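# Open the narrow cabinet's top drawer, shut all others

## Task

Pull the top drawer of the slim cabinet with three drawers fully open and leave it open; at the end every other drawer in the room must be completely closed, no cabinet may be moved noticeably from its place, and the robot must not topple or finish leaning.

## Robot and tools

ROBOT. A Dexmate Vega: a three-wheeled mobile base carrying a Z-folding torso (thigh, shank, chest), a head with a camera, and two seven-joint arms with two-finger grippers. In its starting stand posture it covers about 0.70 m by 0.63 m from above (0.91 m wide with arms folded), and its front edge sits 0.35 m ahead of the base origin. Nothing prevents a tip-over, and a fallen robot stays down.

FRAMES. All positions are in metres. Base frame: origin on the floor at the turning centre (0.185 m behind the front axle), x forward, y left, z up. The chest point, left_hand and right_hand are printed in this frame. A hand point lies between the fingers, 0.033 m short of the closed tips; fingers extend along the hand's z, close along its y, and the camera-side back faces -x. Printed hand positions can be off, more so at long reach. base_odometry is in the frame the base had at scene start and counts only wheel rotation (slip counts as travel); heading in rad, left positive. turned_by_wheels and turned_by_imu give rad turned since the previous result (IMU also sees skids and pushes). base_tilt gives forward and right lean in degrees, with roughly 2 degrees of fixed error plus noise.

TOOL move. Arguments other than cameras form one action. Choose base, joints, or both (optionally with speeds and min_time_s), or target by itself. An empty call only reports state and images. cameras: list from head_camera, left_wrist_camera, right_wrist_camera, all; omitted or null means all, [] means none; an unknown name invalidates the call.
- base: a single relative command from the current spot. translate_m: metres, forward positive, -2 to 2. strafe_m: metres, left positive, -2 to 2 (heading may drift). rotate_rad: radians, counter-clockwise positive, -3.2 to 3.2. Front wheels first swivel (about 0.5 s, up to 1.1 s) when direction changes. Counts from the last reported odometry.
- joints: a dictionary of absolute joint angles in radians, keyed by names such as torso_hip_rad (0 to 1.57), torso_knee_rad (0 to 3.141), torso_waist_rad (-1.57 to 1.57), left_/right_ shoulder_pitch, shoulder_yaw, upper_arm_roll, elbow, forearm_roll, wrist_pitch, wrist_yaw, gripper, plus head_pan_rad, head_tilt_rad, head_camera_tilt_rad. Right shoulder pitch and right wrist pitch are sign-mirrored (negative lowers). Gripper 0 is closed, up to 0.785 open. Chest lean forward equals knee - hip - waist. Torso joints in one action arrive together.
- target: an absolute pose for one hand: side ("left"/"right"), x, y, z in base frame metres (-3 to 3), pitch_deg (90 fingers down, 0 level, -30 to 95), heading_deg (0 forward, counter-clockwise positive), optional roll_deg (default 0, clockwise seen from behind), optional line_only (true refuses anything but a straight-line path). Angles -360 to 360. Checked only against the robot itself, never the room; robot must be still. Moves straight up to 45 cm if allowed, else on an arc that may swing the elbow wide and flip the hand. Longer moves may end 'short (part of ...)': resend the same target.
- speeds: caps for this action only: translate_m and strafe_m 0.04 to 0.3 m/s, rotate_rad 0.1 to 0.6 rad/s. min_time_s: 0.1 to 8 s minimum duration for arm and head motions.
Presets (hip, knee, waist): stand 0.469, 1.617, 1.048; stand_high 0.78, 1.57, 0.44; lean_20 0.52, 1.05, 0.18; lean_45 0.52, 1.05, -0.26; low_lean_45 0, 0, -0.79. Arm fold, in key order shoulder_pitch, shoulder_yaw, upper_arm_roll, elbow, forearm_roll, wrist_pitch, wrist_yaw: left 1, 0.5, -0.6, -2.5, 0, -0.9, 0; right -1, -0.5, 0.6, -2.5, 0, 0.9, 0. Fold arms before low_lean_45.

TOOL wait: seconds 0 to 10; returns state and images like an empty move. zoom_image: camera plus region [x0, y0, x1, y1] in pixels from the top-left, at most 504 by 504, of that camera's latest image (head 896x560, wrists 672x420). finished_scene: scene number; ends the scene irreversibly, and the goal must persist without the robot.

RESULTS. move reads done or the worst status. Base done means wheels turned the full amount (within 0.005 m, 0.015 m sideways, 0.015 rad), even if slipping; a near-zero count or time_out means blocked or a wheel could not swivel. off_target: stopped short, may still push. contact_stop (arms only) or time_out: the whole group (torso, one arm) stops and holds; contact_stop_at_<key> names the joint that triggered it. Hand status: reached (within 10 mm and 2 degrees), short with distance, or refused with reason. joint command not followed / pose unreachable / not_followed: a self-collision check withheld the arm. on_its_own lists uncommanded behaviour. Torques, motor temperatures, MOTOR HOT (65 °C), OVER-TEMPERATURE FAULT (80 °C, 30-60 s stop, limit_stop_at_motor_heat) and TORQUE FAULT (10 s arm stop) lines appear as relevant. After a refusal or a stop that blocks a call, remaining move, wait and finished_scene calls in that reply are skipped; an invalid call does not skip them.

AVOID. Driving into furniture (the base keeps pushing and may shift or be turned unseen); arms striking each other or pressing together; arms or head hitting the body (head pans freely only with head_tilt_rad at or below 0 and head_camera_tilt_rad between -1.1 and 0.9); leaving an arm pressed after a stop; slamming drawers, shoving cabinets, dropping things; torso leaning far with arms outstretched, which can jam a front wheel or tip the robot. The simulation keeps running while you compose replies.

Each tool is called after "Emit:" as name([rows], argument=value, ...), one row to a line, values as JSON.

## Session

Emit:
move(joints={"head_camera_tilt_rad": 0.3}, cameras=["head_camera"])

Emit:
move(joints={"head_pan_rad": -1.2}, cameras=["head_camera"])

Emit:
move(joints={"head_pan_rad": -2.5}, cameras=["head_camera"])

Emit:
move(joints={"head_pan_rad": 2.5}, cameras=["head_camera"])

Emit:
move(joints={"head_pan_rad": 1.2}, cameras=["head_camera"])

Scene clock: 0.83 s.
Joint torques (N m): left_arm=[5.3 0.38 -0.93 -3.85 0.27 -2.2 -0.34] | right_arm=[-4.28 -1.82 0.04 -2.71 0.05 2.17 -0.03]
Motor temperatures (°C): left_arm=[31 31 31 26 40 35 41] | right_arm=[29 27 32 31 36 37 33]
move: done
base_odometry: x=+0.000 y=+0.000 heading=+0.000
turned_by_wheels: +0.000
turned_by_imu: +0.000
base_tilt: forward=+0.0 right=+0.8
base_status: not commanded
joint_positions: torso_hip_rad=+0.469 torso_knee_rad=+1.617 torso_waist_rad=+1.048 left_shoulder_pitch_rad=+2.199 left_shoulder_yaw_rad=+0.008 left_upper_arm_roll_rad=-0.009 left_elbow_rad=-1.083 left_forearm_roll_rad=+0.016 left_wrist_pitch_rad=-0.484 left_wrist_yaw_rad=+0.004 left_gripper_rad=+0.005 right_shoulder_pitch_rad=-2.209 right_shoulder_yaw_rad=+0.017 right_upper_arm_roll_rad=-0.013 right_elbow_rad=-1.119 right_forearm_roll_rad=-0.015 right_wrist_pitch_rad=+0.484 right_wrist_yaw_rad=-0.019 right_gripper_rad=+0.005 head_pan_rad=+0.000 head_tilt_rad=+0.000 head_camera_tilt_rad=+0.300
joint_status: all done
chest: x=-0.0111 y=+0.0000 z=+1.4155 quat_wxyz=(+0.999, +0.000, +0.050, +0.000) (m; base frame)
left_hand: x=+0.1862 y=+0.2374 z=+0.5952 quat_wxyz=(+0.407, +0.009, +0.913, +0.007) pitch_deg=+41.9 heading_deg=+0.4 roll_deg=+1.6 back=up (m; base frame)
right_hand: x=+0.1977 y=-0.2171 z=+0.6067 quat_wxyz=(+0.419, +0.002, +0.908, +0.001) pitch_deg=+40.4 heading_deg=+0.0 roll_deg=+0.2 back=up (m; base frame)
pictures: head_camera

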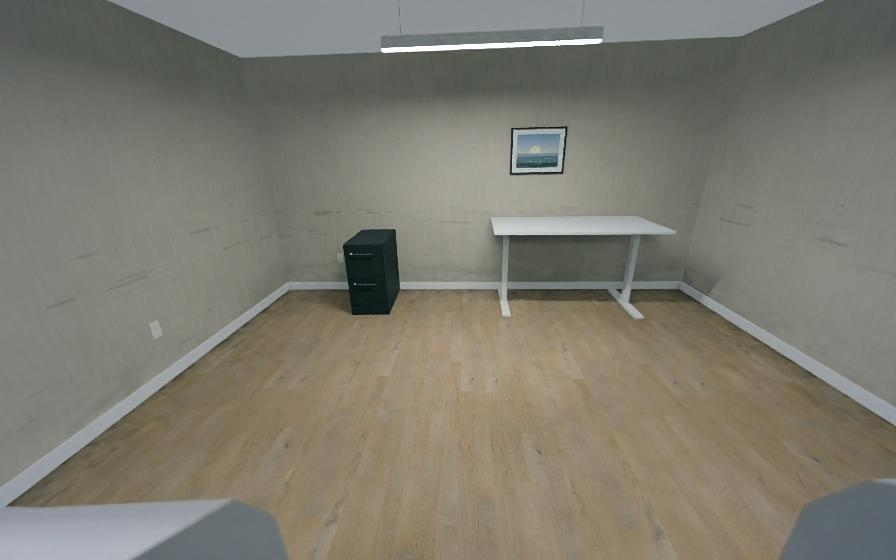

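Scene clock: 2.30 s.
Joint torques (N m): left_arm=[4.46 -1.38 -0.69 -2.93 -0.14 -1.56 -0.07] | right_arm=[-4.43 -1.13 0.03 -2.89 0.07 2.47 -0.1]
Motor temperatures (°C): left_arm=[31 31 31 26 40 35 41] | right_arm=[29 27 32 31 36 37 33]
move: done
base_odometry: x=+0.000 y=+0.000 heading=+0.000
turned_by_wheels: +0.000
turned_by_imu: +0.000
base_tilt: forward=+0.0 right=+0.7
base_status: not commanded
joint_positions: torso_hip_rad=+0.469 torso_knee_rad=+1.617 torso_waist_rad=+1.048 left_shoulder_pitch_rad=+2.199 left_shoulder_yaw_rad=+0.008 left_upper_arm_roll_rad=-0.009 left_elbow_rad=-1.083 left_forearm_roll_rad=+0.016 left_wrist_pitch_rad=-0.484 left_wrist_yaw_rad=+0.004 left_gripper_rad=+0.005 right_shoulder_pitch_rad=-2.209 right_shoulder_yaw_rad=+0.017 right_upper_arm_roll_rad=-0.013 right_elbow_rad=-1.119 right_forearm_roll_rad=-0.015 right_wrist_pitch_rad=+0.484 right_wrist_yaw_rad=-0.019 right_gripper_rad=+0.005 head_pan_rad=-1.200 head_tilt_rad=+0.000 head_camera_tilt_rad=+0.300
joint_status: all done
chest: x=-0.0111 y=+0.0000 z=+1.4155 quat_wxyz=(+0.999, +0.000, +0.050, +0.000) (m; base frame)
left_hand: x=+0.1862 y=+0.2374 z=+0.5952 quat_wxyz=(+0.407, +0.009, +0.913, +0.007) pitch_deg=+41.9 heading_deg=+0.4 roll_deg=+1.6 back=up (m; base frame)
right_hand: x=+0.1977 y=-0.2171 z=+0.6067 quat_wxyz=(+0.419, +0.002, +0.908, +0.001) pitch_deg=+40.4 heading_deg=+0.0 roll_deg=+0.2 back=up (m; base frame)
pictures: head_camera

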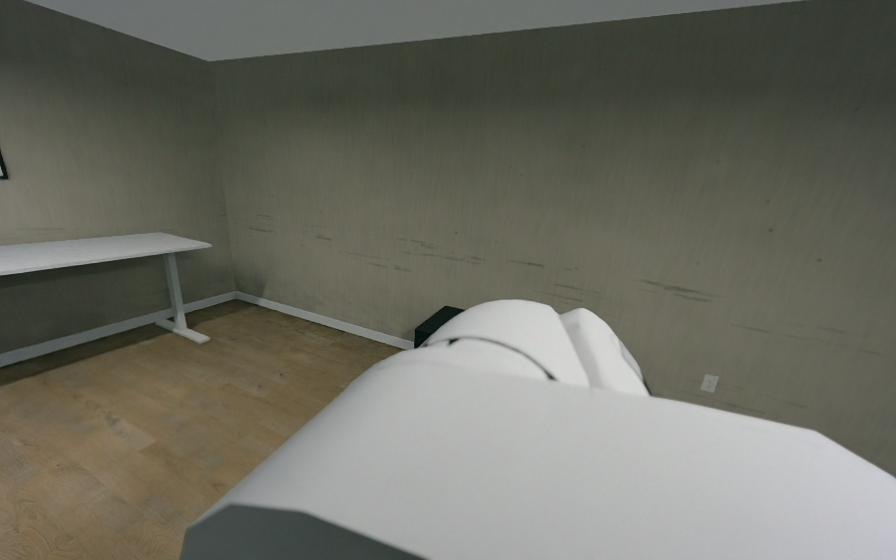

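Scene clock: 3.83 s.
Joint torques (N m): left_arm=[4.86 -0.21 -0.88 -2.65 0 -1.89 -0.34] | right_arm=[-4.07 -0.68 0.35 -2.17 0.01 3.01 -0.15]
Motor temperatures (°C): left_arm=[31 31 31 26 40 35 41] | right_arm=[29 27 32 31 36 37 33]
move: done
base_odometry: x=+0.000 y=+0.000 heading=+0.000
turned_by_wheels: +0.000
turned_by_imu: +0.000
base_tilt: forward=+0.0 right=+0.7
base_status: not commanded
joint_positions: torso_hip_rad=+0.469 torso_knee_rad=+1.617 torso_waist_rad=+1.048 left_shoulder_pitch_rad=+2.199 left_shoulder_yaw_rad=+0.008 left_upper_arm_roll_rad=-0.009 left_elbow_rad=-1.083 left_forearm_roll_rad=+0.016 left_wrist_pitch_rad=-0.484 left_wrist_yaw_rad=+0.004 left_gripper_rad=+0.005 right_shoulder_pitch_rad=-2.209 right_shoulder_yaw_rad=+0.017 right_upper_arm_roll_rad=-0.013 right_elbow_rad=-1.119 right_forearm_roll_rad=-0.015 right_wrist_pitch_rad=+0.484 right_wrist_yaw_rad=-0.019 right_gripper_rad=+0.005 head_pan_rad=-2.500 head_tilt_rad=+0.000 head_camera_tilt_rad=+0.300
joint_status: all done
chest: x=-0.0111 y=+0.0000 z=+1.4155 quat_wxyz=(+0.999, +0.000, +0.050, +0.000) (m; base frame)
left_hand: x=+0.1862 y=+0.2374 z=+0.5952 quat_wxyz=(+0.407, +0.009, +0.913, +0.007) pitch_deg=+41.9 heading_deg=+0.4 roll_deg=+1.6 back=up (m; base frame)
right_hand: x=+0.1977 y=-0.2171 z=+0.6067 quat_wxyz=(+0.419, +0.002, +0.908, +0.001) pitch_deg=+40.4 heading_deg=+0.0 roll_deg=+0.2 back=up (m; base frame)
pictures: head_camera

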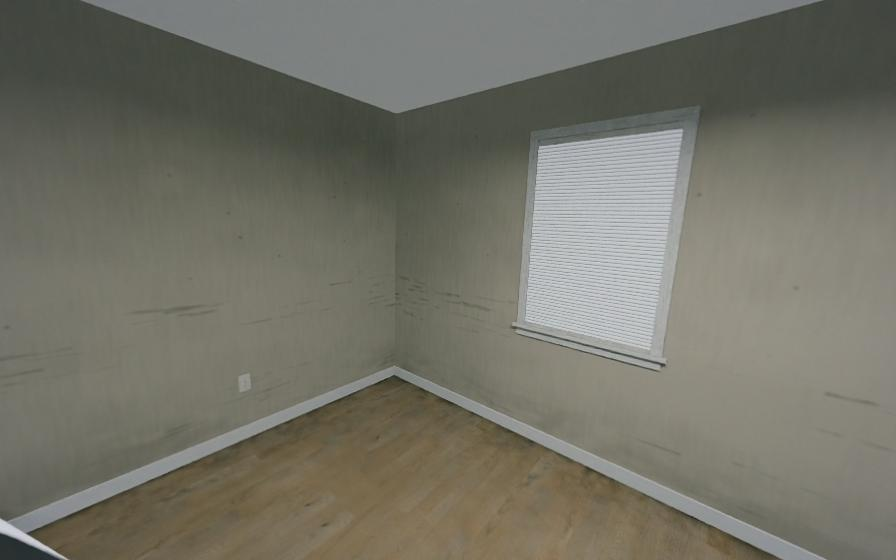

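Scene clock: 7.83 s.
Joint torques (N m): left_arm=[5.04 1.35 -1.39 -2.84 -0.03 -2.71 0.18] | right_arm=[-4.18 -0.38 0.51 -2.12 0.1 2.65 0.03]
Motor temperatures (°C): left_arm=[31 31 31 26 40 35 41] | right_arm=[29 27 32 31 36 37 33]
move: done
base_odometry: x=+0.000 y=+0.000 heading=+0.000
turned_by_wheels: +0.000
turned_by_imu: +0.000
base_tilt: forward=+0.1 right=+0.8
base_status: not commanded
joint_positions: torso_hip_rad=+0.469 torso_knee_rad=+1.617 torso_waist_rad=+1.048 left_shoulder_pitch_rad=+2.199 left_shoulder_yaw_rad=+0.008 left_upper_arm_roll_rad=-0.009 left_elbow_rad=-1.083 left_forearm_roll_rad=+0.016 left_wrist_pitch_rad=-0.484 left_wrist_yaw_rad=+0.004 left_gripper_rad=+0.005 right_shoulder_pitch_rad=-2.209 right_shoulder_yaw_rad=+0.017 right_upper_arm_roll_rad=-0.013 right_elbow_rad=-1.119 right_forearm_roll_rad=-0.015 right_wrist_pitch_rad=+0.484 right_wrist_yaw_rad=-0.019 right_gripper_rad=+0.005 head_pan_rad=+2.500 head_tilt_rad=+0.000 head_camera_tilt_rad=+0.300
joint_status: all done
chest: x=-0.0111 y=+0.0000 z=+1.4155 quat_wxyz=(+0.999, +0.000, +0.050, +0.000) (m; base frame)
left_hand: x=+0.1862 y=+0.2374 z=+0.5952 quat_wxyz=(+0.407, +0.009, +0.913, +0.007) pitch_deg=+41.9 heading_deg=+0.4 roll_deg=+1.6 back=up (m; base frame)
right_hand: x=+0.1977 y=-0.2171 z=+0.6067 quat_wxyz=(+0.419, +0.002, +0.908, +0.001) pitch_deg=+40.4 heading_deg=+0.0 roll_deg=+0.2 back=up (m; base frame)
pictures: head_camera

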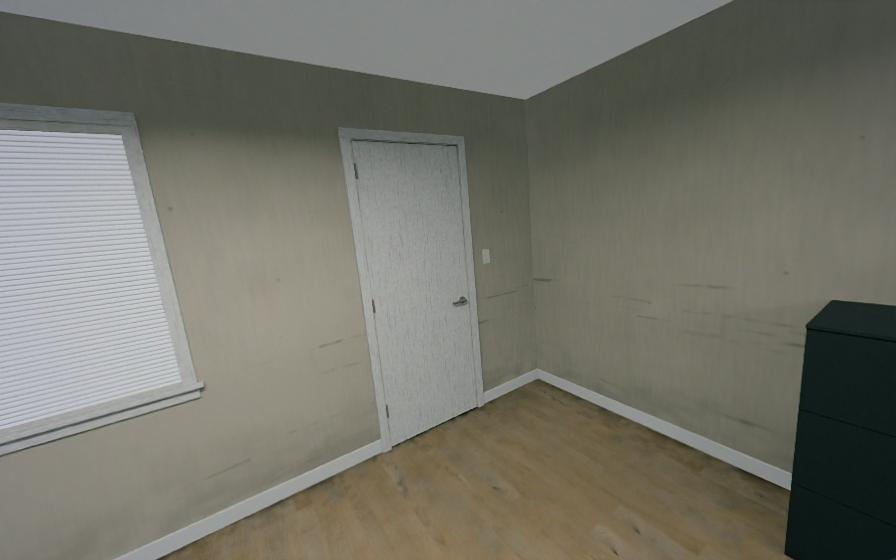

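Scene clock: 9.37 s.
Joint torques (N m): left_arm=[5.73 0.82 -1.4 -2.61 -0.19 -1.73 0.22] | right_arm=[-4.3 -1.45 0.49 -3.15 0.1 2.86 -0.07]
Motor temperatures (°C): left_arm=[31 31 31 26 40 35 41] | right_arm=[29 27 32 31 36 37 33]
move: done
base_odometry: x=+0.000 y=+0.000 heading=+0.000
turned_by_wheels: +0.000
turned_by_imu: +0.000
base_tilt: forward=+0.0 right=+0.7
base_status: not commanded
joint_positions: torso_hip_rad=+0.469 torso_knee_rad=+1.617 torso_waist_rad=+1.048 left_shoulder_pitch_rad=+2.199 left_shoulder_yaw_rad=+0.008 left_upper_arm_roll_rad=-0.009 left_elbow_rad=-1.083 left_forearm_roll_rad=+0.016 left_wrist_pitch_rad=-0.484 left_wrist_yaw_rad=+0.004 left_gripper_rad=+0.005 right_shoulder_pitch_rad=-2.209 right_shoulder_yaw_rad=+0.017 right_upper_arm_roll_rad=-0.013 right_elbow_rad=-1.119 right_forearm_roll_rad=-0.015 right_wrist_pitch_rad=+0.484 right_wrist_yaw_rad=-0.019 right_gripper_rad=+0.005 head_pan_rad=+1.200 head_tilt_rad=+0.000 head_camera_tilt_rad=+0.300
joint_status: all done
chest: x=-0.0111 y=+0.0000 z=+1.4155 quat_wxyz=(+0.999, +0.000, +0.050, +0.000) (m; base frame)
left_hand: x=+0.1862 y=+0.2374 z=+0.5952 quat_wxyz=(+0.407, +0.009, +0.913, +0.007) pitch_deg=+41.9 heading_deg=+0.4 roll_deg=+1.6 back=up (m; base frame)
right_hand: x=+0.1977 y=-0.2171 z=+0.6067 quat_wxyz=(+0.419, +0.002, +0.908, +0.001) pitch_deg=+40.4 heading_deg=+0.0 roll_deg=+0.2 back=up (m; base frame)
pictures: head_camera

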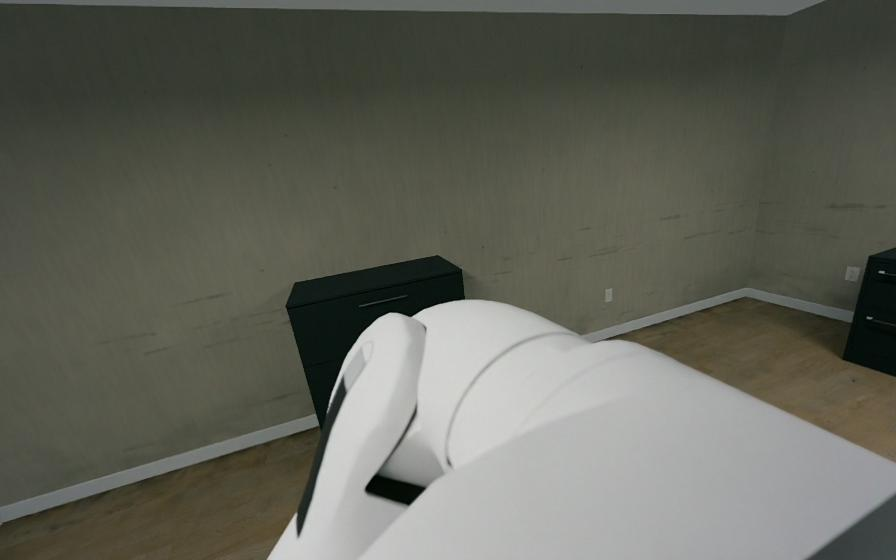

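Emit:
move(base={"rotate_rad": -1.74}, joints={"head_pan_rad": 0, "head_camera_tilt_rad": 0.4,"right_shoulder_yaw_rad": -0.25, "right_elbow_rad": -2.0,"left_shoulder_pitch_rad":1.22,"left_shoulder_yaw_rad":0.103,"left_upper_arm_roll_rad":0.489,"left_elbow_rad":-0.755,"left_forearm_roll_rad":1.133,"left_wrist_pitch_rad":0.248,"left_wrist_yaw_rad":0.783,"left_gripper_rad":0.3}, cameras=["head_camera"])

Emit:
move(joints={"torso_hip_rad": 0.0, "torso_knee_rad": 0.7, "torso_waist_rad": 0.2}, cameras=["head_camera","left_wrist_camera"])

Scene clock: 15.03 s.
Joint torques (N m): left_arm=[-23.95 1.23 0.03 -5.42 0.92 -0.73 1.52] | right_arm=[1.34 -3.79 2.65 -8.88 0.29 2.71 -0.42]
Motor temperatures (°C): left_arm=[31 31 31 26 40 35 41] | right_arm=[29 27 32 31 36 37 33]
move: done
base_odometry: x=+0.002 y=+0.001 heading=-1.745
turned_by_wheels: -1.745
turned_by_imu: -1.735
base_tilt: forward=+0.0 right=+0.8
base_status: done
joint_positions: torso_hip_rad=+0.469 torso_knee_rad=+1.617 torso_waist_rad=+1.048 left_shoulder_pitch_rad=+1.224 left_shoulder_yaw_rad=+0.102 left_upper_arm_roll_rad=+0.487 left_elbow_rad=-0.756 left_forearm_roll_rad=+1.129 left_wrist_pitch_rad=+0.245 left_wrist_yaw_rad=+0.780 left_gripper_rad=+0.300 right_shoulder_pitch_rad=-2.209 right_shoulder_yaw_rad=-0.250 right_upper_arm_roll_rad=-0.013 right_elbow_rad=-1.999 right_forearm_roll_rad=-0.015 right_wrist_pitch_rad=+0.484 right_wrist_yaw_rad=-0.019 right_gripper_rad=+0.005 head_pan_rad=+0.000 head_tilt_rad=+0.000 head_camera_tilt_rad=+0.400
joint_status: all done
chest: x=-0.0111 y=+0.0000 z=+1.4155 quat_wxyz=(+0.999, +0.000, +0.050, +0.000) (m; base frame)
left_hand: x=+0.7054 y=+0.1810 z=+0.9361 quat_wxyz=(+0.532, +0.464, +0.469, +0.531) pitch_deg=-7.5 heading_deg=+0.2 roll_deg=+89.6 (m; base frame)
right_hand: x=+0.4680 y=-0.1954 z=+1.0862 quat_wxyz=(+0.760, -0.124, +0.637, +0.002) pitch_deg=-9.0 heading_deg=+11.2 roll_deg=-10.8 back=up (m; base frame)
pictures: head_camera

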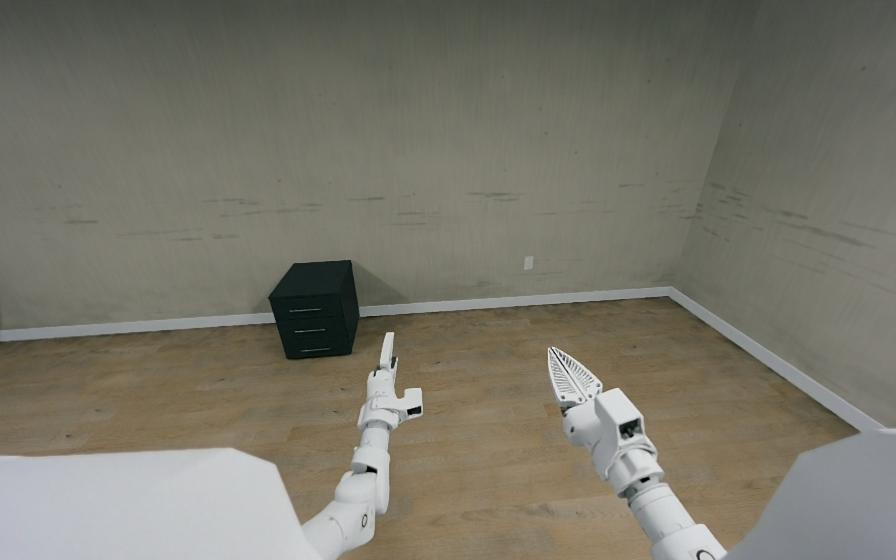

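Scene clock: 19.70 s.
Joint torques (N m): left_arm=[-10.65 0.08 0.82 -4.22 0.88 -0.07 1.64] | right_arm=[-5.58 -3.01 1.25 -6.98 0.24 2.9 -0.19]
Motor temperatures (°C): left_arm=[31 31 31 26 40 35 41] | right_arm=[29 27 32 31 36 37 33]
move: done
base_odometry: x=+0.002 y=+0.001 heading=-1.745
turned_by_wheels: +0.000
turned_by_imu: +0.000
base_tilt: forward=+0.1 right=+0.7
base_status: not commanded
joint_positions: torso_hip_rad=+0.001 torso_knee_rad=+0.700 torso_waist_rad=+0.200 left_shoulder_pitch_rad=+1.220 left_shoulder_yaw_rad=+0.103 left_upper_arm_roll_rad=+0.489 left_elbow_rad=-0.755 left_forearm_roll_rad=+1.133 left_wrist_pitch_rad=+0.248 left_wrist_yaw_rad=+0.783 left_gripper_rad=+0.300 right_shoulder_pitch_rad=-2.209 right_shoulder_yaw_rad=-0.250 right_upper_arm_roll_rad=-0.013 right_elbow_rad=-2.000 right_forearm_roll_rad=-0.015 right_wrist_pitch_rad=+0.484 right_wrist_yaw_rad=-0.019 right_gripper_rad=+0.005 head_pan_rad=+0.000 head_tilt_rad=+0.000 head_camera_tilt_rad=+0.400
joint_status: all done
chest: x=+0.0737 y=+0.0000 z=+1.1413 quat_wxyz=(+0.969, +0.000, +0.247, +0.000) (m; base frame)
left_hand: x=+0.5496 y=+0.1803 z=+0.4232 quat_wxyz=(+0.430, +0.561, +0.561, +0.430) pitch_deg=+15.1 heading_deg=+0.0 roll_deg=+90.0 (m; base frame)
right_hand: x=+0.3872 y=-0.1953 z=+0.6520 quat_wxyz=(+0.619, -0.121, +0.775, +0.027) pitch_deg=+13.4 heading_deg=+11.4 roll_deg=-6.4 back=up (m; base frame)
pictures: head_camera, left_wrist_camera

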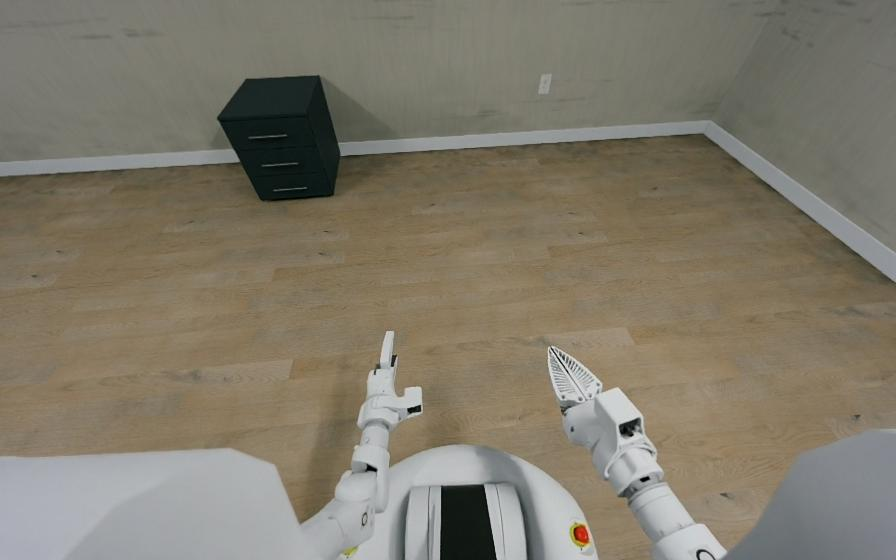

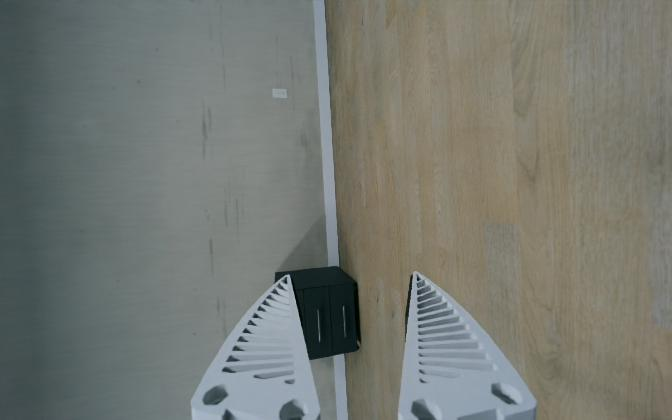

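Emit:
move(base={"rotate_rad": 0.119}, cameras=[])

Emit:
move(base={"strafe_m": 0.52}, cameras=[])

Emit:
move(base={"translate_m": 0.92}, cameras=["head_camera","left_wrist_camera"])

Scene clock: 21.20 s.
Joint torques (N m): left_arm=[-11.45 1.16 1.97 -3.47 0.75 0.15 1.48] | right_arm=[-6.15 -3.61 1.26 -6.52 0.19 3.11 -0.28]
Motor temperatures (°C): left_arm=[31 31 31 26 40 35 41] | right_arm=[29 27 32 31 36 37 33]
move: done
base_odometry: x=+0.002 y=+0.001 heading=-1.626
turned_by_wheels: +0.119
turned_by_imu: +0.118
base_tilt: forward=+0.0 right=+0.8
base_status: done
joint_positions: torso_hip_rad=+0.001 torso_knee_rad=+0.700 torso_waist_rad=+0.200 left_shoulder_pitch_rad=+1.220 left_shoulder_yaw_rad=+0.103 left_upper_arm_roll_rad=+0.489 left_elbow_rad=-0.755 left_forearm_roll_rad=+1.133 left_wrist_pitch_rad=+0.248 left_wrist_yaw_rad=+0.783 left_gripper_rad=+0.300 right_shoulder_pitch_rad=-2.209 right_shoulder_yaw_rad=-0.250 right_upper_arm_roll_rad=-0.013 right_elbow_rad=-2.000 right_forearm_roll_rad=-0.015 right_wrist_pitch_rad=+0.484 right_wrist_yaw_rad=-0.019 right_gripper_rad=+0.005 head_pan_rad=+0.000 head_tilt_rad=+0.000 head_camera_tilt_rad=+0.400
joint_status: not commanded
chest: x=+0.0737 y=+0.0000 z=+1.1413 quat_wxyz=(+0.969, +0.000, +0.247, +0.000) (m; base frame)
left_hand: x=+0.5496 y=+0.1804 z=+0.4232 quat_wxyz=(+0.430, +0.561, +0.561, +0.430) pitch_deg=+15.1 heading_deg=+0.0 roll_deg=+90.0 (m; base frame)
right_hand: x=+0.3872 y=-0.1953 z=+0.6520 quat_wxyz=(+0.619, -0.121, +0.775, +0.027) pitch_deg=+13.4 heading_deg=+11.4 roll_deg=-6.4 back=up (m; base frame)
pictures: none
No camera images: "cameras" was empty.

Scene clock: 25.00 s.
Joint torques (N m): left_arm=[-11.08 -0.71 1.29 -4.6 0.81 0.64 1.23] | right_arm=[-5.39 -3.35 0.89 -7.56 0.22 3.2 -0.16]
Motor temperatures (°C): left_arm=[31 31 31 26 40 35 41] | right_arm=[29 27 32 31 36 37 33]
move: done
base_odometry: x=+0.519 y=-0.024 heading=-1.612
turned_by_wheels: +0.014
turned_by_imu: +0.006
base_tilt: forward=+0.1 right=+0.8
base_status: done
joint_positions: torso_hip_rad=+0.001 torso_knee_rad=+0.700 torso_waist_rad=+0.200 left_shoulder_pitch_rad=+1.220 left_shoulder_yaw_rad=+0.103 left_upper_arm_roll_rad=+0.489 left_elbow_rad=-0.755 left_forearm_roll_rad=+1.133 left_wrist_pitch_rad=+0.248 left_wrist_yaw_rad=+0.783 left_gripper_rad=+0.300 right_shoulder_pitch_rad=-2.209 right_shoulder_yaw_rad=-0.250 right_upper_arm_roll_rad=-0.013 right_elbow_rad=-2.000 right_forearm_roll_rad=-0.015 right_wrist_pitch_rad=+0.484 right_wrist_yaw_rad=-0.019 right_gripper_rad=+0.005 head_pan_rad=+0.000 head_tilt_rad=+0.000 head_camera_tilt_rad=+0.400
joint_status: not commanded
chest: x=+0.0736 y=+0.0000 z=+1.1413 quat_wxyz=(+0.969, +0.000, +0.247, +0.000) (m; base frame)
left_hand: x=+0.5496 y=+0.1804 z=+0.4232 quat_wxyz=(+0.430, +0.561, +0.561, +0.430) pitch_deg=+15.1 heading_deg=+0.0 roll_deg=+90.0 (m; base frame)
right_hand: x=+0.3872 y=-0.1953 z=+0.6520 quat_wxyz=(+0.619, -0.121, +0.775, +0.027) pitch_deg=+13.4 heading_deg=+11.4 roll_deg=-6.4 back=up (m; base frame)
pictures: none
No camera images: "cameras" was empty.

Scene clock: 30.17 s.
Joint torques (N m): left_arm=[-11.1 -0.57 2.04 -2.99 0.75 0.16 1.3] | right_arm=[-6.27 -2.21 1.51 -7.55 0.21 3.42 -0.04]
Motor temperatures (°C): left_arm=[31 31 31 26 40 35 41] | right_arm=[29 27 32 31 36 37 33]
move: done
base_odometry: x=+0.481 y=-0.943 heading=-1.613
turned_by_wheels: -0.001
turned_by_imu: -0.003
base_tilt: forward=+0.0 right=+0.7
base_status: done
joint_positions: torso_hip_rad=+0.001 torso_knee_rad=+0.700 torso_waist_rad=+0.200 left_shoulder_pitch_rad=+1.220 left_shoulder_yaw_rad=+0.103 left_upper_arm_roll_rad=+0.489 left_elbow_rad=-0.755 left_forearm_roll_rad=+1.133 left_wrist_pitch_rad=+0.248 left_wrist_yaw_rad=+0.783 left_gripper_rad=+0.300 right_shoulder_pitch_rad=-2.209 right_shoulder_yaw_rad=-0.250 right_upper_arm_roll_rad=-0.013 right_elbow_rad=-2.000 right_forearm_roll_rad=-0.015 right_wrist_pitch_rad=+0.484 right_wrist_yaw_rad=-0.019 right_gripper_rad=+0.005 head_pan_rad=+0.000 head_tilt_rad=+0.000 head_camera_tilt_rad=+0.400
joint_status: not commanded
chest: x=+0.0737 y=+0.0000 z=+1.1413 quat_wxyz=(+0.969, +0.000, +0.247, +0.000) (m; base frame)
left_hand: x=+0.5496 y=+0.1804 z=+0.4232 quat_wxyz=(+0.430, +0.561, +0.561, +0.430) pitch_deg=+15.1 heading_deg=+0.0 roll_deg=+90.0 (m; base frame)
right_hand: x=+0.3872 y=-0.1953 z=+0.6519 quat_wxyz=(+0.619, -0.121, +0.775, +0.027) pitch_deg=+13.4 heading_deg=+11.4 roll_deg=-6.4 back=up (m; base frame)
pictures: head_camera, left_wrist_camera

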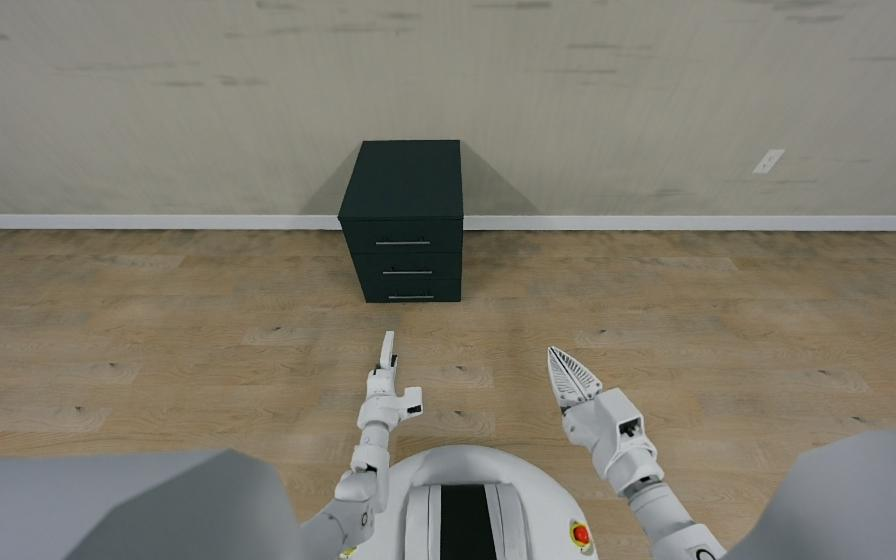

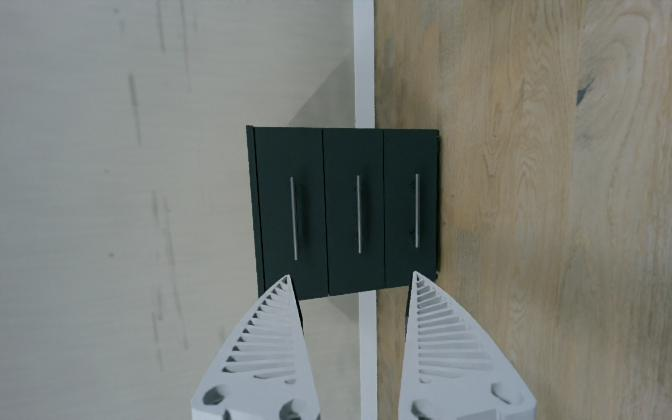

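Emit:
move(base={"translate_m":0.38}, speeds={"translate_m":0.15}, cameras=["left_wrist_camera","head_camera"])

Scene clock: 34.27 s.
Joint torques (N m): left_arm=[-12.06 -0.22 1.03 -3.42 0.72 -0.98 1.47] | right_arm=[-4.82 -1.9 1.39 -7.55 0.3 3.31 -0.23]
Motor temperatures (°C): left_arm=[31 31 31 26 40 35 41] | right_arm=[29 27 32 31 36 37 33]
move: done
base_odometry: x=+0.465 y=-1.323 heading=-1.614
turned_by_wheels: -0.001
turned_by_imu: -0.002
base_tilt: forward=+0.1 right=+0.7
base_status: done
joint_positions: torso_hip_rad=+0.001 torso_knee_rad=+0.700 torso_waist_rad=+0.200 left_shoulder_pitch_rad=+1.220 left_shoulder_yaw_rad=+0.103 left_upper_arm_roll_rad=+0.489 left_elbow_rad=-0.755 left_forearm_roll_rad=+1.133 left_wrist_pitch_rad=+0.248 left_wrist_yaw_rad=+0.783 left_gripper_rad=+0.300 right_shoulder_pitch_rad=-2.209 right_shoulder_yaw_rad=-0.250 right_upper_arm_roll_rad=-0.013 right_elbow_rad=-2.000 right_forearm_roll_rad=-0.015 right_wrist_pitch_rad=+0.484 right_wrist_yaw_rad=-0.019 right_gripper_rad=+0.005 head_pan_rad=+0.000 head_tilt_rad=+0.000 head_camera_tilt_rad=+0.400
joint_status: not commanded
chest: x=+0.0737 y=+0.0000 z=+1.1413 quat_wxyz=(+0.969, +0.000, +0.247, +0.000) (m; base frame)
left_hand: x=+0.5496 y=+0.1804 z=+0.4232 quat_wxyz=(+0.430, +0.561, +0.561, +0.430) pitch_deg=+15.1 heading_deg=+0.0 roll_deg=+90.0 (m; base frame)
right_hand: x=+0.3872 y=-0.1953 z=+0.6519 quat_wxyz=(+0.619, -0.121, +0.775, +0.027) pitch_deg=+13.4 heading_deg=+11.4 roll_deg=-6.4 back=up (m; base frame)
pictures: head_camera, left_wrist_camera

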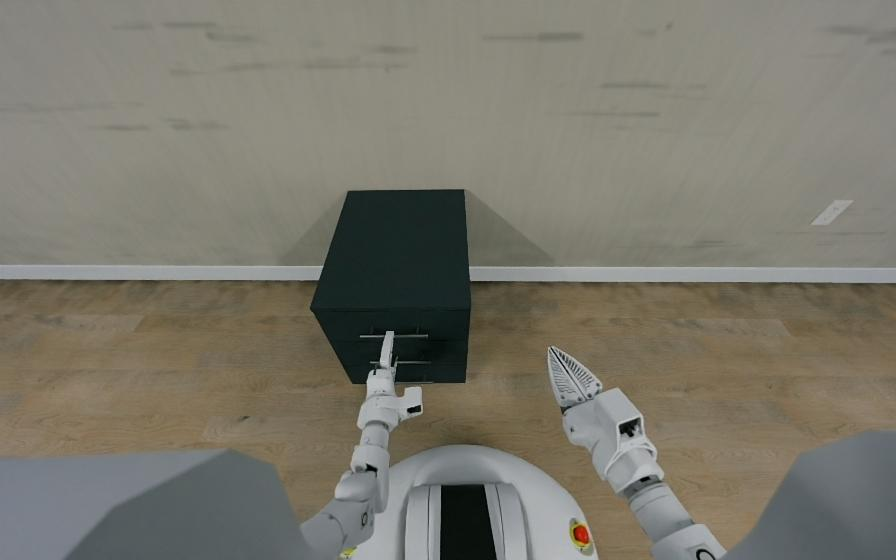

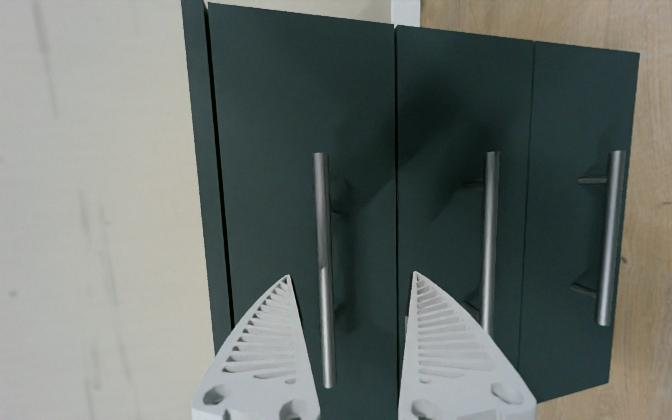

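Emit:
move(target={"side":"left","x":0.55,"y":0.18,"z":0.435,"pitch_deg":15,"heading_deg":0,"roll_deg":90}, cameras=[])

Emit:
move(base={"translate_m":0.04}, speeds={"translate_m":0.1}, cameras=["left_wrist_camera"])

Scene clock: 36.43 s.
Joint torques (N m): left_arm=[-1.97 1.51 -4.56 -4.62 0.9 1.19 0.78] | right_arm=[-5.85 -1.94 1.45 -5.94 0.16 3.21 -0.02]
Motor temperatures (°C): left_arm=[31 31 31 26 40 35 41] | right_arm=[29 27 32 31 36 37 33]
move: done
base_odometry: x=+0.465 y=-1.323 heading=-1.614
turned_by_wheels: +0.000
turned_by_imu: +0.000
base_tilt: forward=+0.1 right=+0.7
base_status: not commanded
joint_positions: torso_hip_rad=+0.001 torso_knee_rad=+0.700 torso_waist_rad=+0.200 left_shoulder_pitch_rad=+1.276 left_shoulder_yaw_rad=+0.134 left_upper_arm_roll_rad=+0.487 left_elbow_rad=-0.888 left_forearm_roll_rad=+1.147 left_wrist_pitch_rad=+0.279 left_wrist_yaw_rad=+0.719 left_gripper_rad=+0.300 right_shoulder_pitch_rad=-2.209 right_shoulder_yaw_rad=-0.250 right_upper_arm_roll_rad=-0.013 right_elbow_rad=-2.000 right_forearm_roll_rad=-0.015 right_wrist_pitch_rad=+0.484 right_wrist_yaw_rad=-0.019 right_gripper_rad=+0.005 head_pan_rad=+0.000 head_tilt_rad=+0.000 head_camera_tilt_rad=+0.400
joint_status: not commanded
chest: x=+0.0737 y=+0.0000 z=+1.1413 quat_wxyz=(+0.969, +0.000, +0.247, +0.000) (m; base frame)
left_hand: x=+0.5500 y=+0.1798 z=+0.4346 quat_wxyz=(+0.430, +0.561, +0.561, +0.430) pitch_deg=+15.0 heading_deg=+0.0 roll_deg=+90.0 (m; base frame)
left_hand_status: reached (straight line, planned for 0.8 s): 0 mm and 0.0 deg off.
right_hand: x=+0.3872 y=-0.1953 z=+0.6519 quat_wxyz=(+0.619, -0.121, +0.775, +0.027) pitch_deg=+13.4 heading_deg=+11.4 roll_deg=-6.4 back=up (m; base frame)
pictures: none
No camera images: "cameras" was empty.

Scene clock: 37.63 s.
Joint torques (N m): left_arm=[-14.39 1.32 -5.58 -5.66 -0.02 0.53 -1.69] | right_arm=[-6.15 -2.15 1.45 -7.83 0.26 3.1 -0.49]
Motor temperatures (°C): left_arm=[31 31 31 26 40 35 41] | right_arm=[29 27 32 31 36 37 33]
move: done
base_odometry: x=+0.464 y=-1.363 heading=-1.614
turned_by_wheels: -0.001
turned_by_imu: +0.000
base_tilt: forward=+0.1 right=+0.8
base_status: done
joint_positions: torso_hip_rad=+0.001 torso_knee_rad=+0.700 torso_waist_rad=+0.200 left_shoulder_pitch_rad=+1.278 left_shoulder_yaw_rad=+0.134 left_upper_arm_roll_rad=+0.487 left_elbow_rad=-0.892 left_forearm_roll_rad=+1.147 left_wrist_pitch_rad=+0.280 left_wrist_yaw_rad=+0.718 left_gripper_rad=+0.300 right_shoulder_pitch_rad=-2.209 right_shoulder_yaw_rad=-0.250 right_upper_arm_roll_rad=-0.013 right_elbow_rad=-2.000 right_forearm_roll_rad=-0.015 right_wrist_pitch_rad=+0.484 right_wrist_yaw_rad=-0.019 right_gripper_rad=+0.005 head_pan_rad=+0.000 head_tilt_rad=+0.000 head_camera_tilt_rad=+0.400
joint_status: not commanded
chest: x=+0.0735 y=+0.0000 z=+1.1413 quat_wxyz=(+0.969, +0.000, +0.247, +0.000) (m; base frame)
left_hand: x=+0.5497 y=+0.1798 z=+0.4351 quat_wxyz=(+0.431, +0.561, +0.561, +0.430) pitch_deg=+15.0 heading_deg=+0.0 roll_deg=+90.0 (m; base frame)
right_hand: x=+0.3872 y=-0.1953 z=+0.6520 quat_wxyz=(+0.619, -0.121, +0.775, +0.027) pitch_deg=+13.4 heading_deg=+11.4 roll_deg=-6.4 back=up (m; base frame)
pictures: left_wrist_camera

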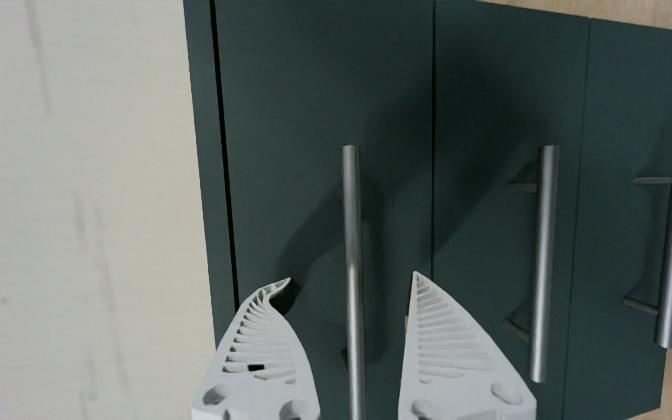

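Emit:
move(joints={"left_gripper_rad":0.0}, cameras=["left_wrist_camera"])

Emit:
move(base={"translate_m":-0.3}, speeds={"translate_m":0.1}, cameras=["head_camera","left_wrist_camera"])

Emit:
move(base={"translate_m":-0.12}, speeds={"translate_m":0.05}, cameras=["head_camera","left_wrist_camera"])

Scene clock: 38.80 s.
Joint torques (N m): left_arm=[-11.42 0.79 -4.05 -5.66 0.43 0.26 1.2] | right_arm=[-6.96 -3.87 1.38 -6.59 0.07 2.76 -0.32]
Motor temperatures (°C): left_arm=[31 31 31 26 40 35 41] | right_arm=[29 27 32 31 36 37 33]
move: done
base_odometry: x=+0.464 y=-1.363 heading=-1.614
turned_by_wheels: +0.000
turned_by_imu: +0.000
base_tilt: forward=+0.0 right=+0.7
base_status: not commanded
joint_positions: torso_hip_rad=+0.001 torso_knee_rad=+0.700 torso_waist_rad=+0.200 left_shoulder_pitch_rad=+1.278 left_shoulder_yaw_rad=+0.134 left_upper_arm_roll_rad=+0.487 left_elbow_rad=-0.892 left_forearm_roll_rad=+1.147 left_wrist_pitch_rad=+0.280 left_wrist_yaw_rad=+0.717 left_gripper_rad=+0.000 right_shoulder_pitch_rad=-2.209 right_shoulder_yaw_rad=-0.250 right_upper_arm_roll_rad=-0.013 right_elbow_rad=-2.000 right_forearm_roll_rad=-0.015 right_wrist_pitch_rad=+0.484 right_wrist_yaw_rad=-0.019 right_gripper_rad=+0.005 head_pan_rad=+0.000 head_tilt_rad=+0.000 head_camera_tilt_rad=+0.400
joint_status: all done
chest: x=+0.0736 y=+0.0000 z=+1.1413 quat_wxyz=(+0.969, +0.000, +0.247, +0.000) (m; base frame)
left_hand: x=+0.5497 y=+0.1798 z=+0.4348 quat_wxyz=(+0.430, +0.561, +0.561, +0.430) pitch_deg=+15.0 heading_deg=+0.0 roll_deg=+90.0 (m; base frame)
right_hand: x=+0.3872 y=-0.1953 z=+0.6520 quat_wxyz=(+0.619, -0.121, +0.775, +0.027) pitch_deg=+13.4 heading_deg=+11.4 roll_deg=-6.4 back=up (m; base frame)
pictures: left_wrist_camera

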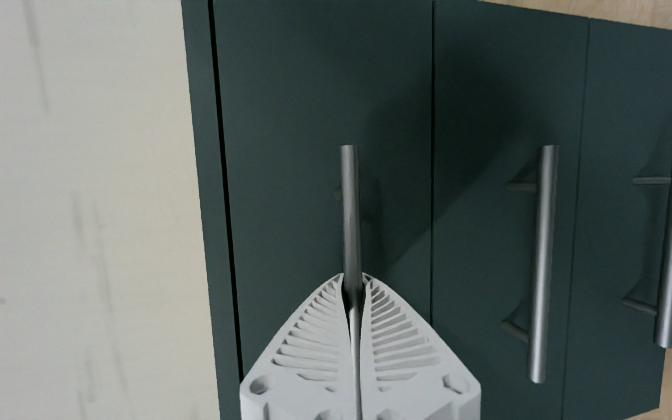

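Scene clock: 42.70 s.
Joint torques (N m): left_arm=[-6.64 -2.95 0.53 -6.4 2.52 -2.01 1.67] | right_arm=[-5.31 -2.64 1.14 -5.79 0.09 3.83 -0.36]
Motor temperatures (°C): left_arm=[31 31 31 26 40 35 41] | right_arm=[29 27 32 32 36 37 33]
move: done
base_odometry: x=+0.477 y=-1.063 heading=-1.615
turned_by_wheels: -0.001
turned_by_imu: +0.000
base_tilt: forward=+0.0 right=+0.7
base_status: done
joint_positions: torso_hip_rad=+0.001 torso_knee_rad=+0.700 torso_waist_rad=+0.200 left_shoulder_pitch_rad=+1.278 left_shoulder_yaw_rad=+0.135 left_upper_arm_roll_rad=+0.486 left_elbow_rad=-0.892 left_forearm_roll_rad=+1.147 left_wrist_pitch_rad=+0.281 left_wrist_yaw_rad=+0.717 left_gripper_rad=+0.000 right_shoulder_pitch_rad=-2.209 right_shoulder_yaw_rad=-0.250 right_upper_arm_roll_rad=-0.013 right_elbow_rad=-2.000 right_forearm_roll_rad=-0.015 right_wrist_pitch_rad=+0.484 right_wrist_yaw_rad=-0.019 right_gripper_rad=+0.005 head_pan_rad=+0.000 head_tilt_rad=+0.000 head_camera_tilt_rad=+0.400
joint_status: not commanded
chest: x=+0.0737 y=+0.0000 z=+1.1413 quat_wxyz=(+0.969, +0.000, +0.247, +0.000) (m; base frame)
left_hand: x=+0.5498 y=+0.1805 z=+0.4347 quat_wxyz=(+0.430, +0.561, +0.561, +0.431) pitch_deg=+15.0 heading_deg=+0.1 roll_deg=-90.0 (m; base frame)
right_hand: x=+0.3872 y=-0.1953 z=+0.6519 quat_wxyz=(+0.619, -0.121, +0.775, +0.027) pitch_deg=+13.4 heading_deg=+11.4 roll_deg=-6.4 back=up (m; base frame)
pictures: head_camera, left_wrist_camera

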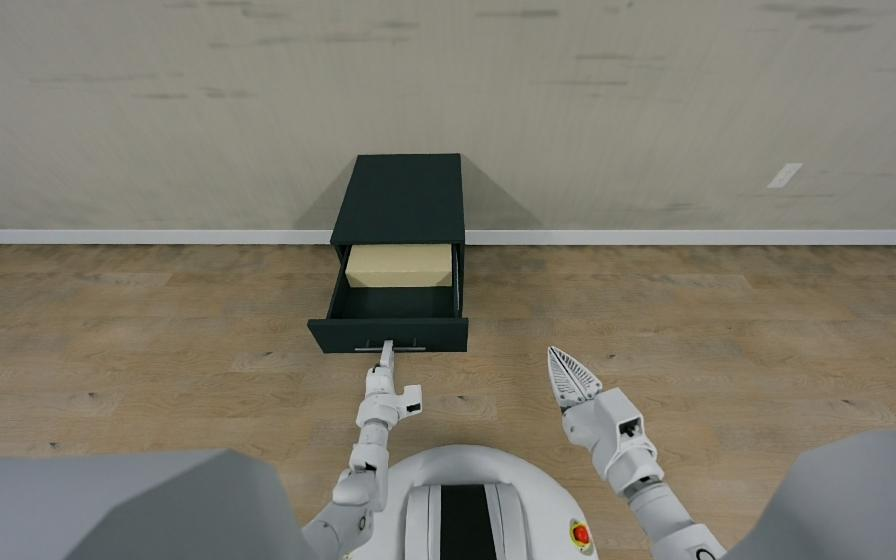

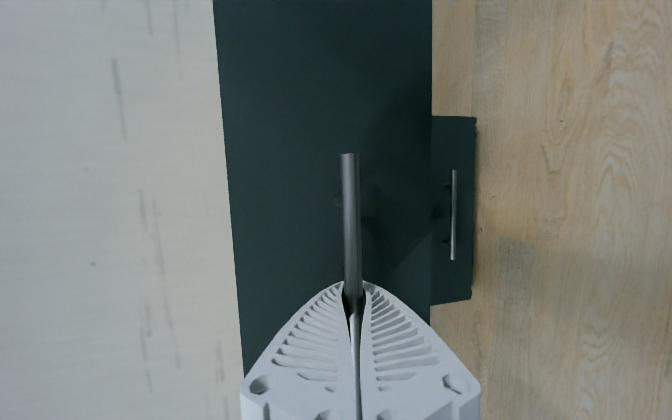

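Scene clock: 45.73 s.
Joint torques (N m): left_arm=[-3.48 -3.84 0.7 -3.41 0.66 -0.56 0.85] | right_arm=[-6.02 -3.97 1.47 -6.57 0.24 3.2 -0.05]
Motor temperatures (°C): left_arm=[31 31 31 26 40 35 41] | right_arm=[29 27 32 32 36 37 33]
move: done
base_odometry: x=+0.482 y=-0.943 heading=-1.616
turned_by_wheels: -0.001
turned_by_imu: -0.001
base_tilt: forward=+0.0 right=+0.8
base_status: done
joint_positions: torso_hip_rad=+0.001 torso_knee_rad=+0.700 torso_waist_rad=+0.200 left_shoulder_pitch_rad=+1.278 left_shoulder_yaw_rad=+0.135 left_upper_arm_roll_rad=+0.486 left_elbow_rad=-0.893 left_forearm_roll_rad=+1.147 left_wrist_pitch_rad=+0.280 left_wrist_yaw_rad=+0.717 left_gripper_rad=+0.000 right_shoulder_pitch_rad=-2.209 right_shoulder_yaw_rad=-0.250 right_upper_arm_roll_rad=-0.013 right_elbow_rad=-2.000 right_forearm_roll_rad=-0.015 right_wrist_pitch_rad=+0.484 right_wrist_yaw_rad=-0.019 right_gripper_rad=+0.005 head_pan_rad=+0.000 head_tilt_rad=+0.000 head_camera_tilt_rad=+0.400
joint_status: not commanded
chest: x=+0.0736 y=+0.0000 z=+1.1413 quat_wxyz=(+0.969, +0.000, +0.247, +0.000) (m; base frame)
left_hand: x=+0.5500 y=+0.1802 z=+0.4351 quat_wxyz=(+0.430, +0.561, +0.561, +0.431) pitch_deg=+15.0 heading_deg=+0.0 roll_deg=-90.0 (m; base frame)
right_hand: x=+0.3872 y=-0.1953 z=+0.6520 quat_wxyz=(+0.619, -0.121, +0.775, +0.027) pitch_deg=+13.4 heading_deg=+11.4 roll_deg=-6.4 back=up (m; base frame)
pictures: head_camera, left_wrist_camera

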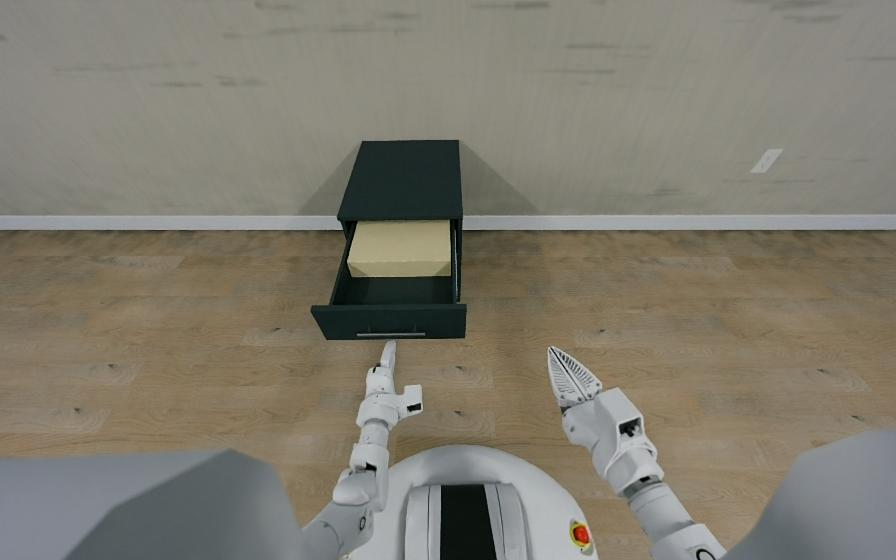

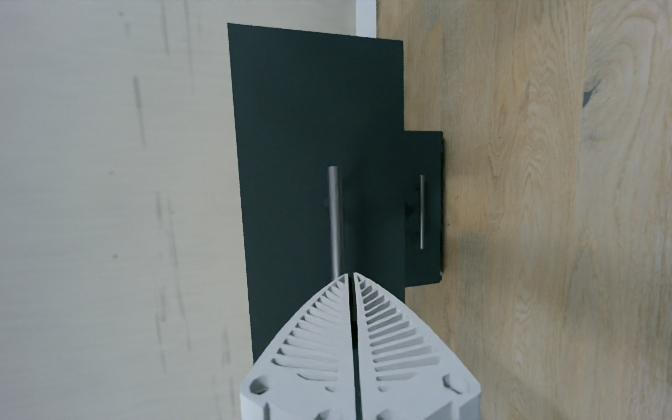

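Emit:
finished_scene(scene=3)

The scene is finished: the task was done.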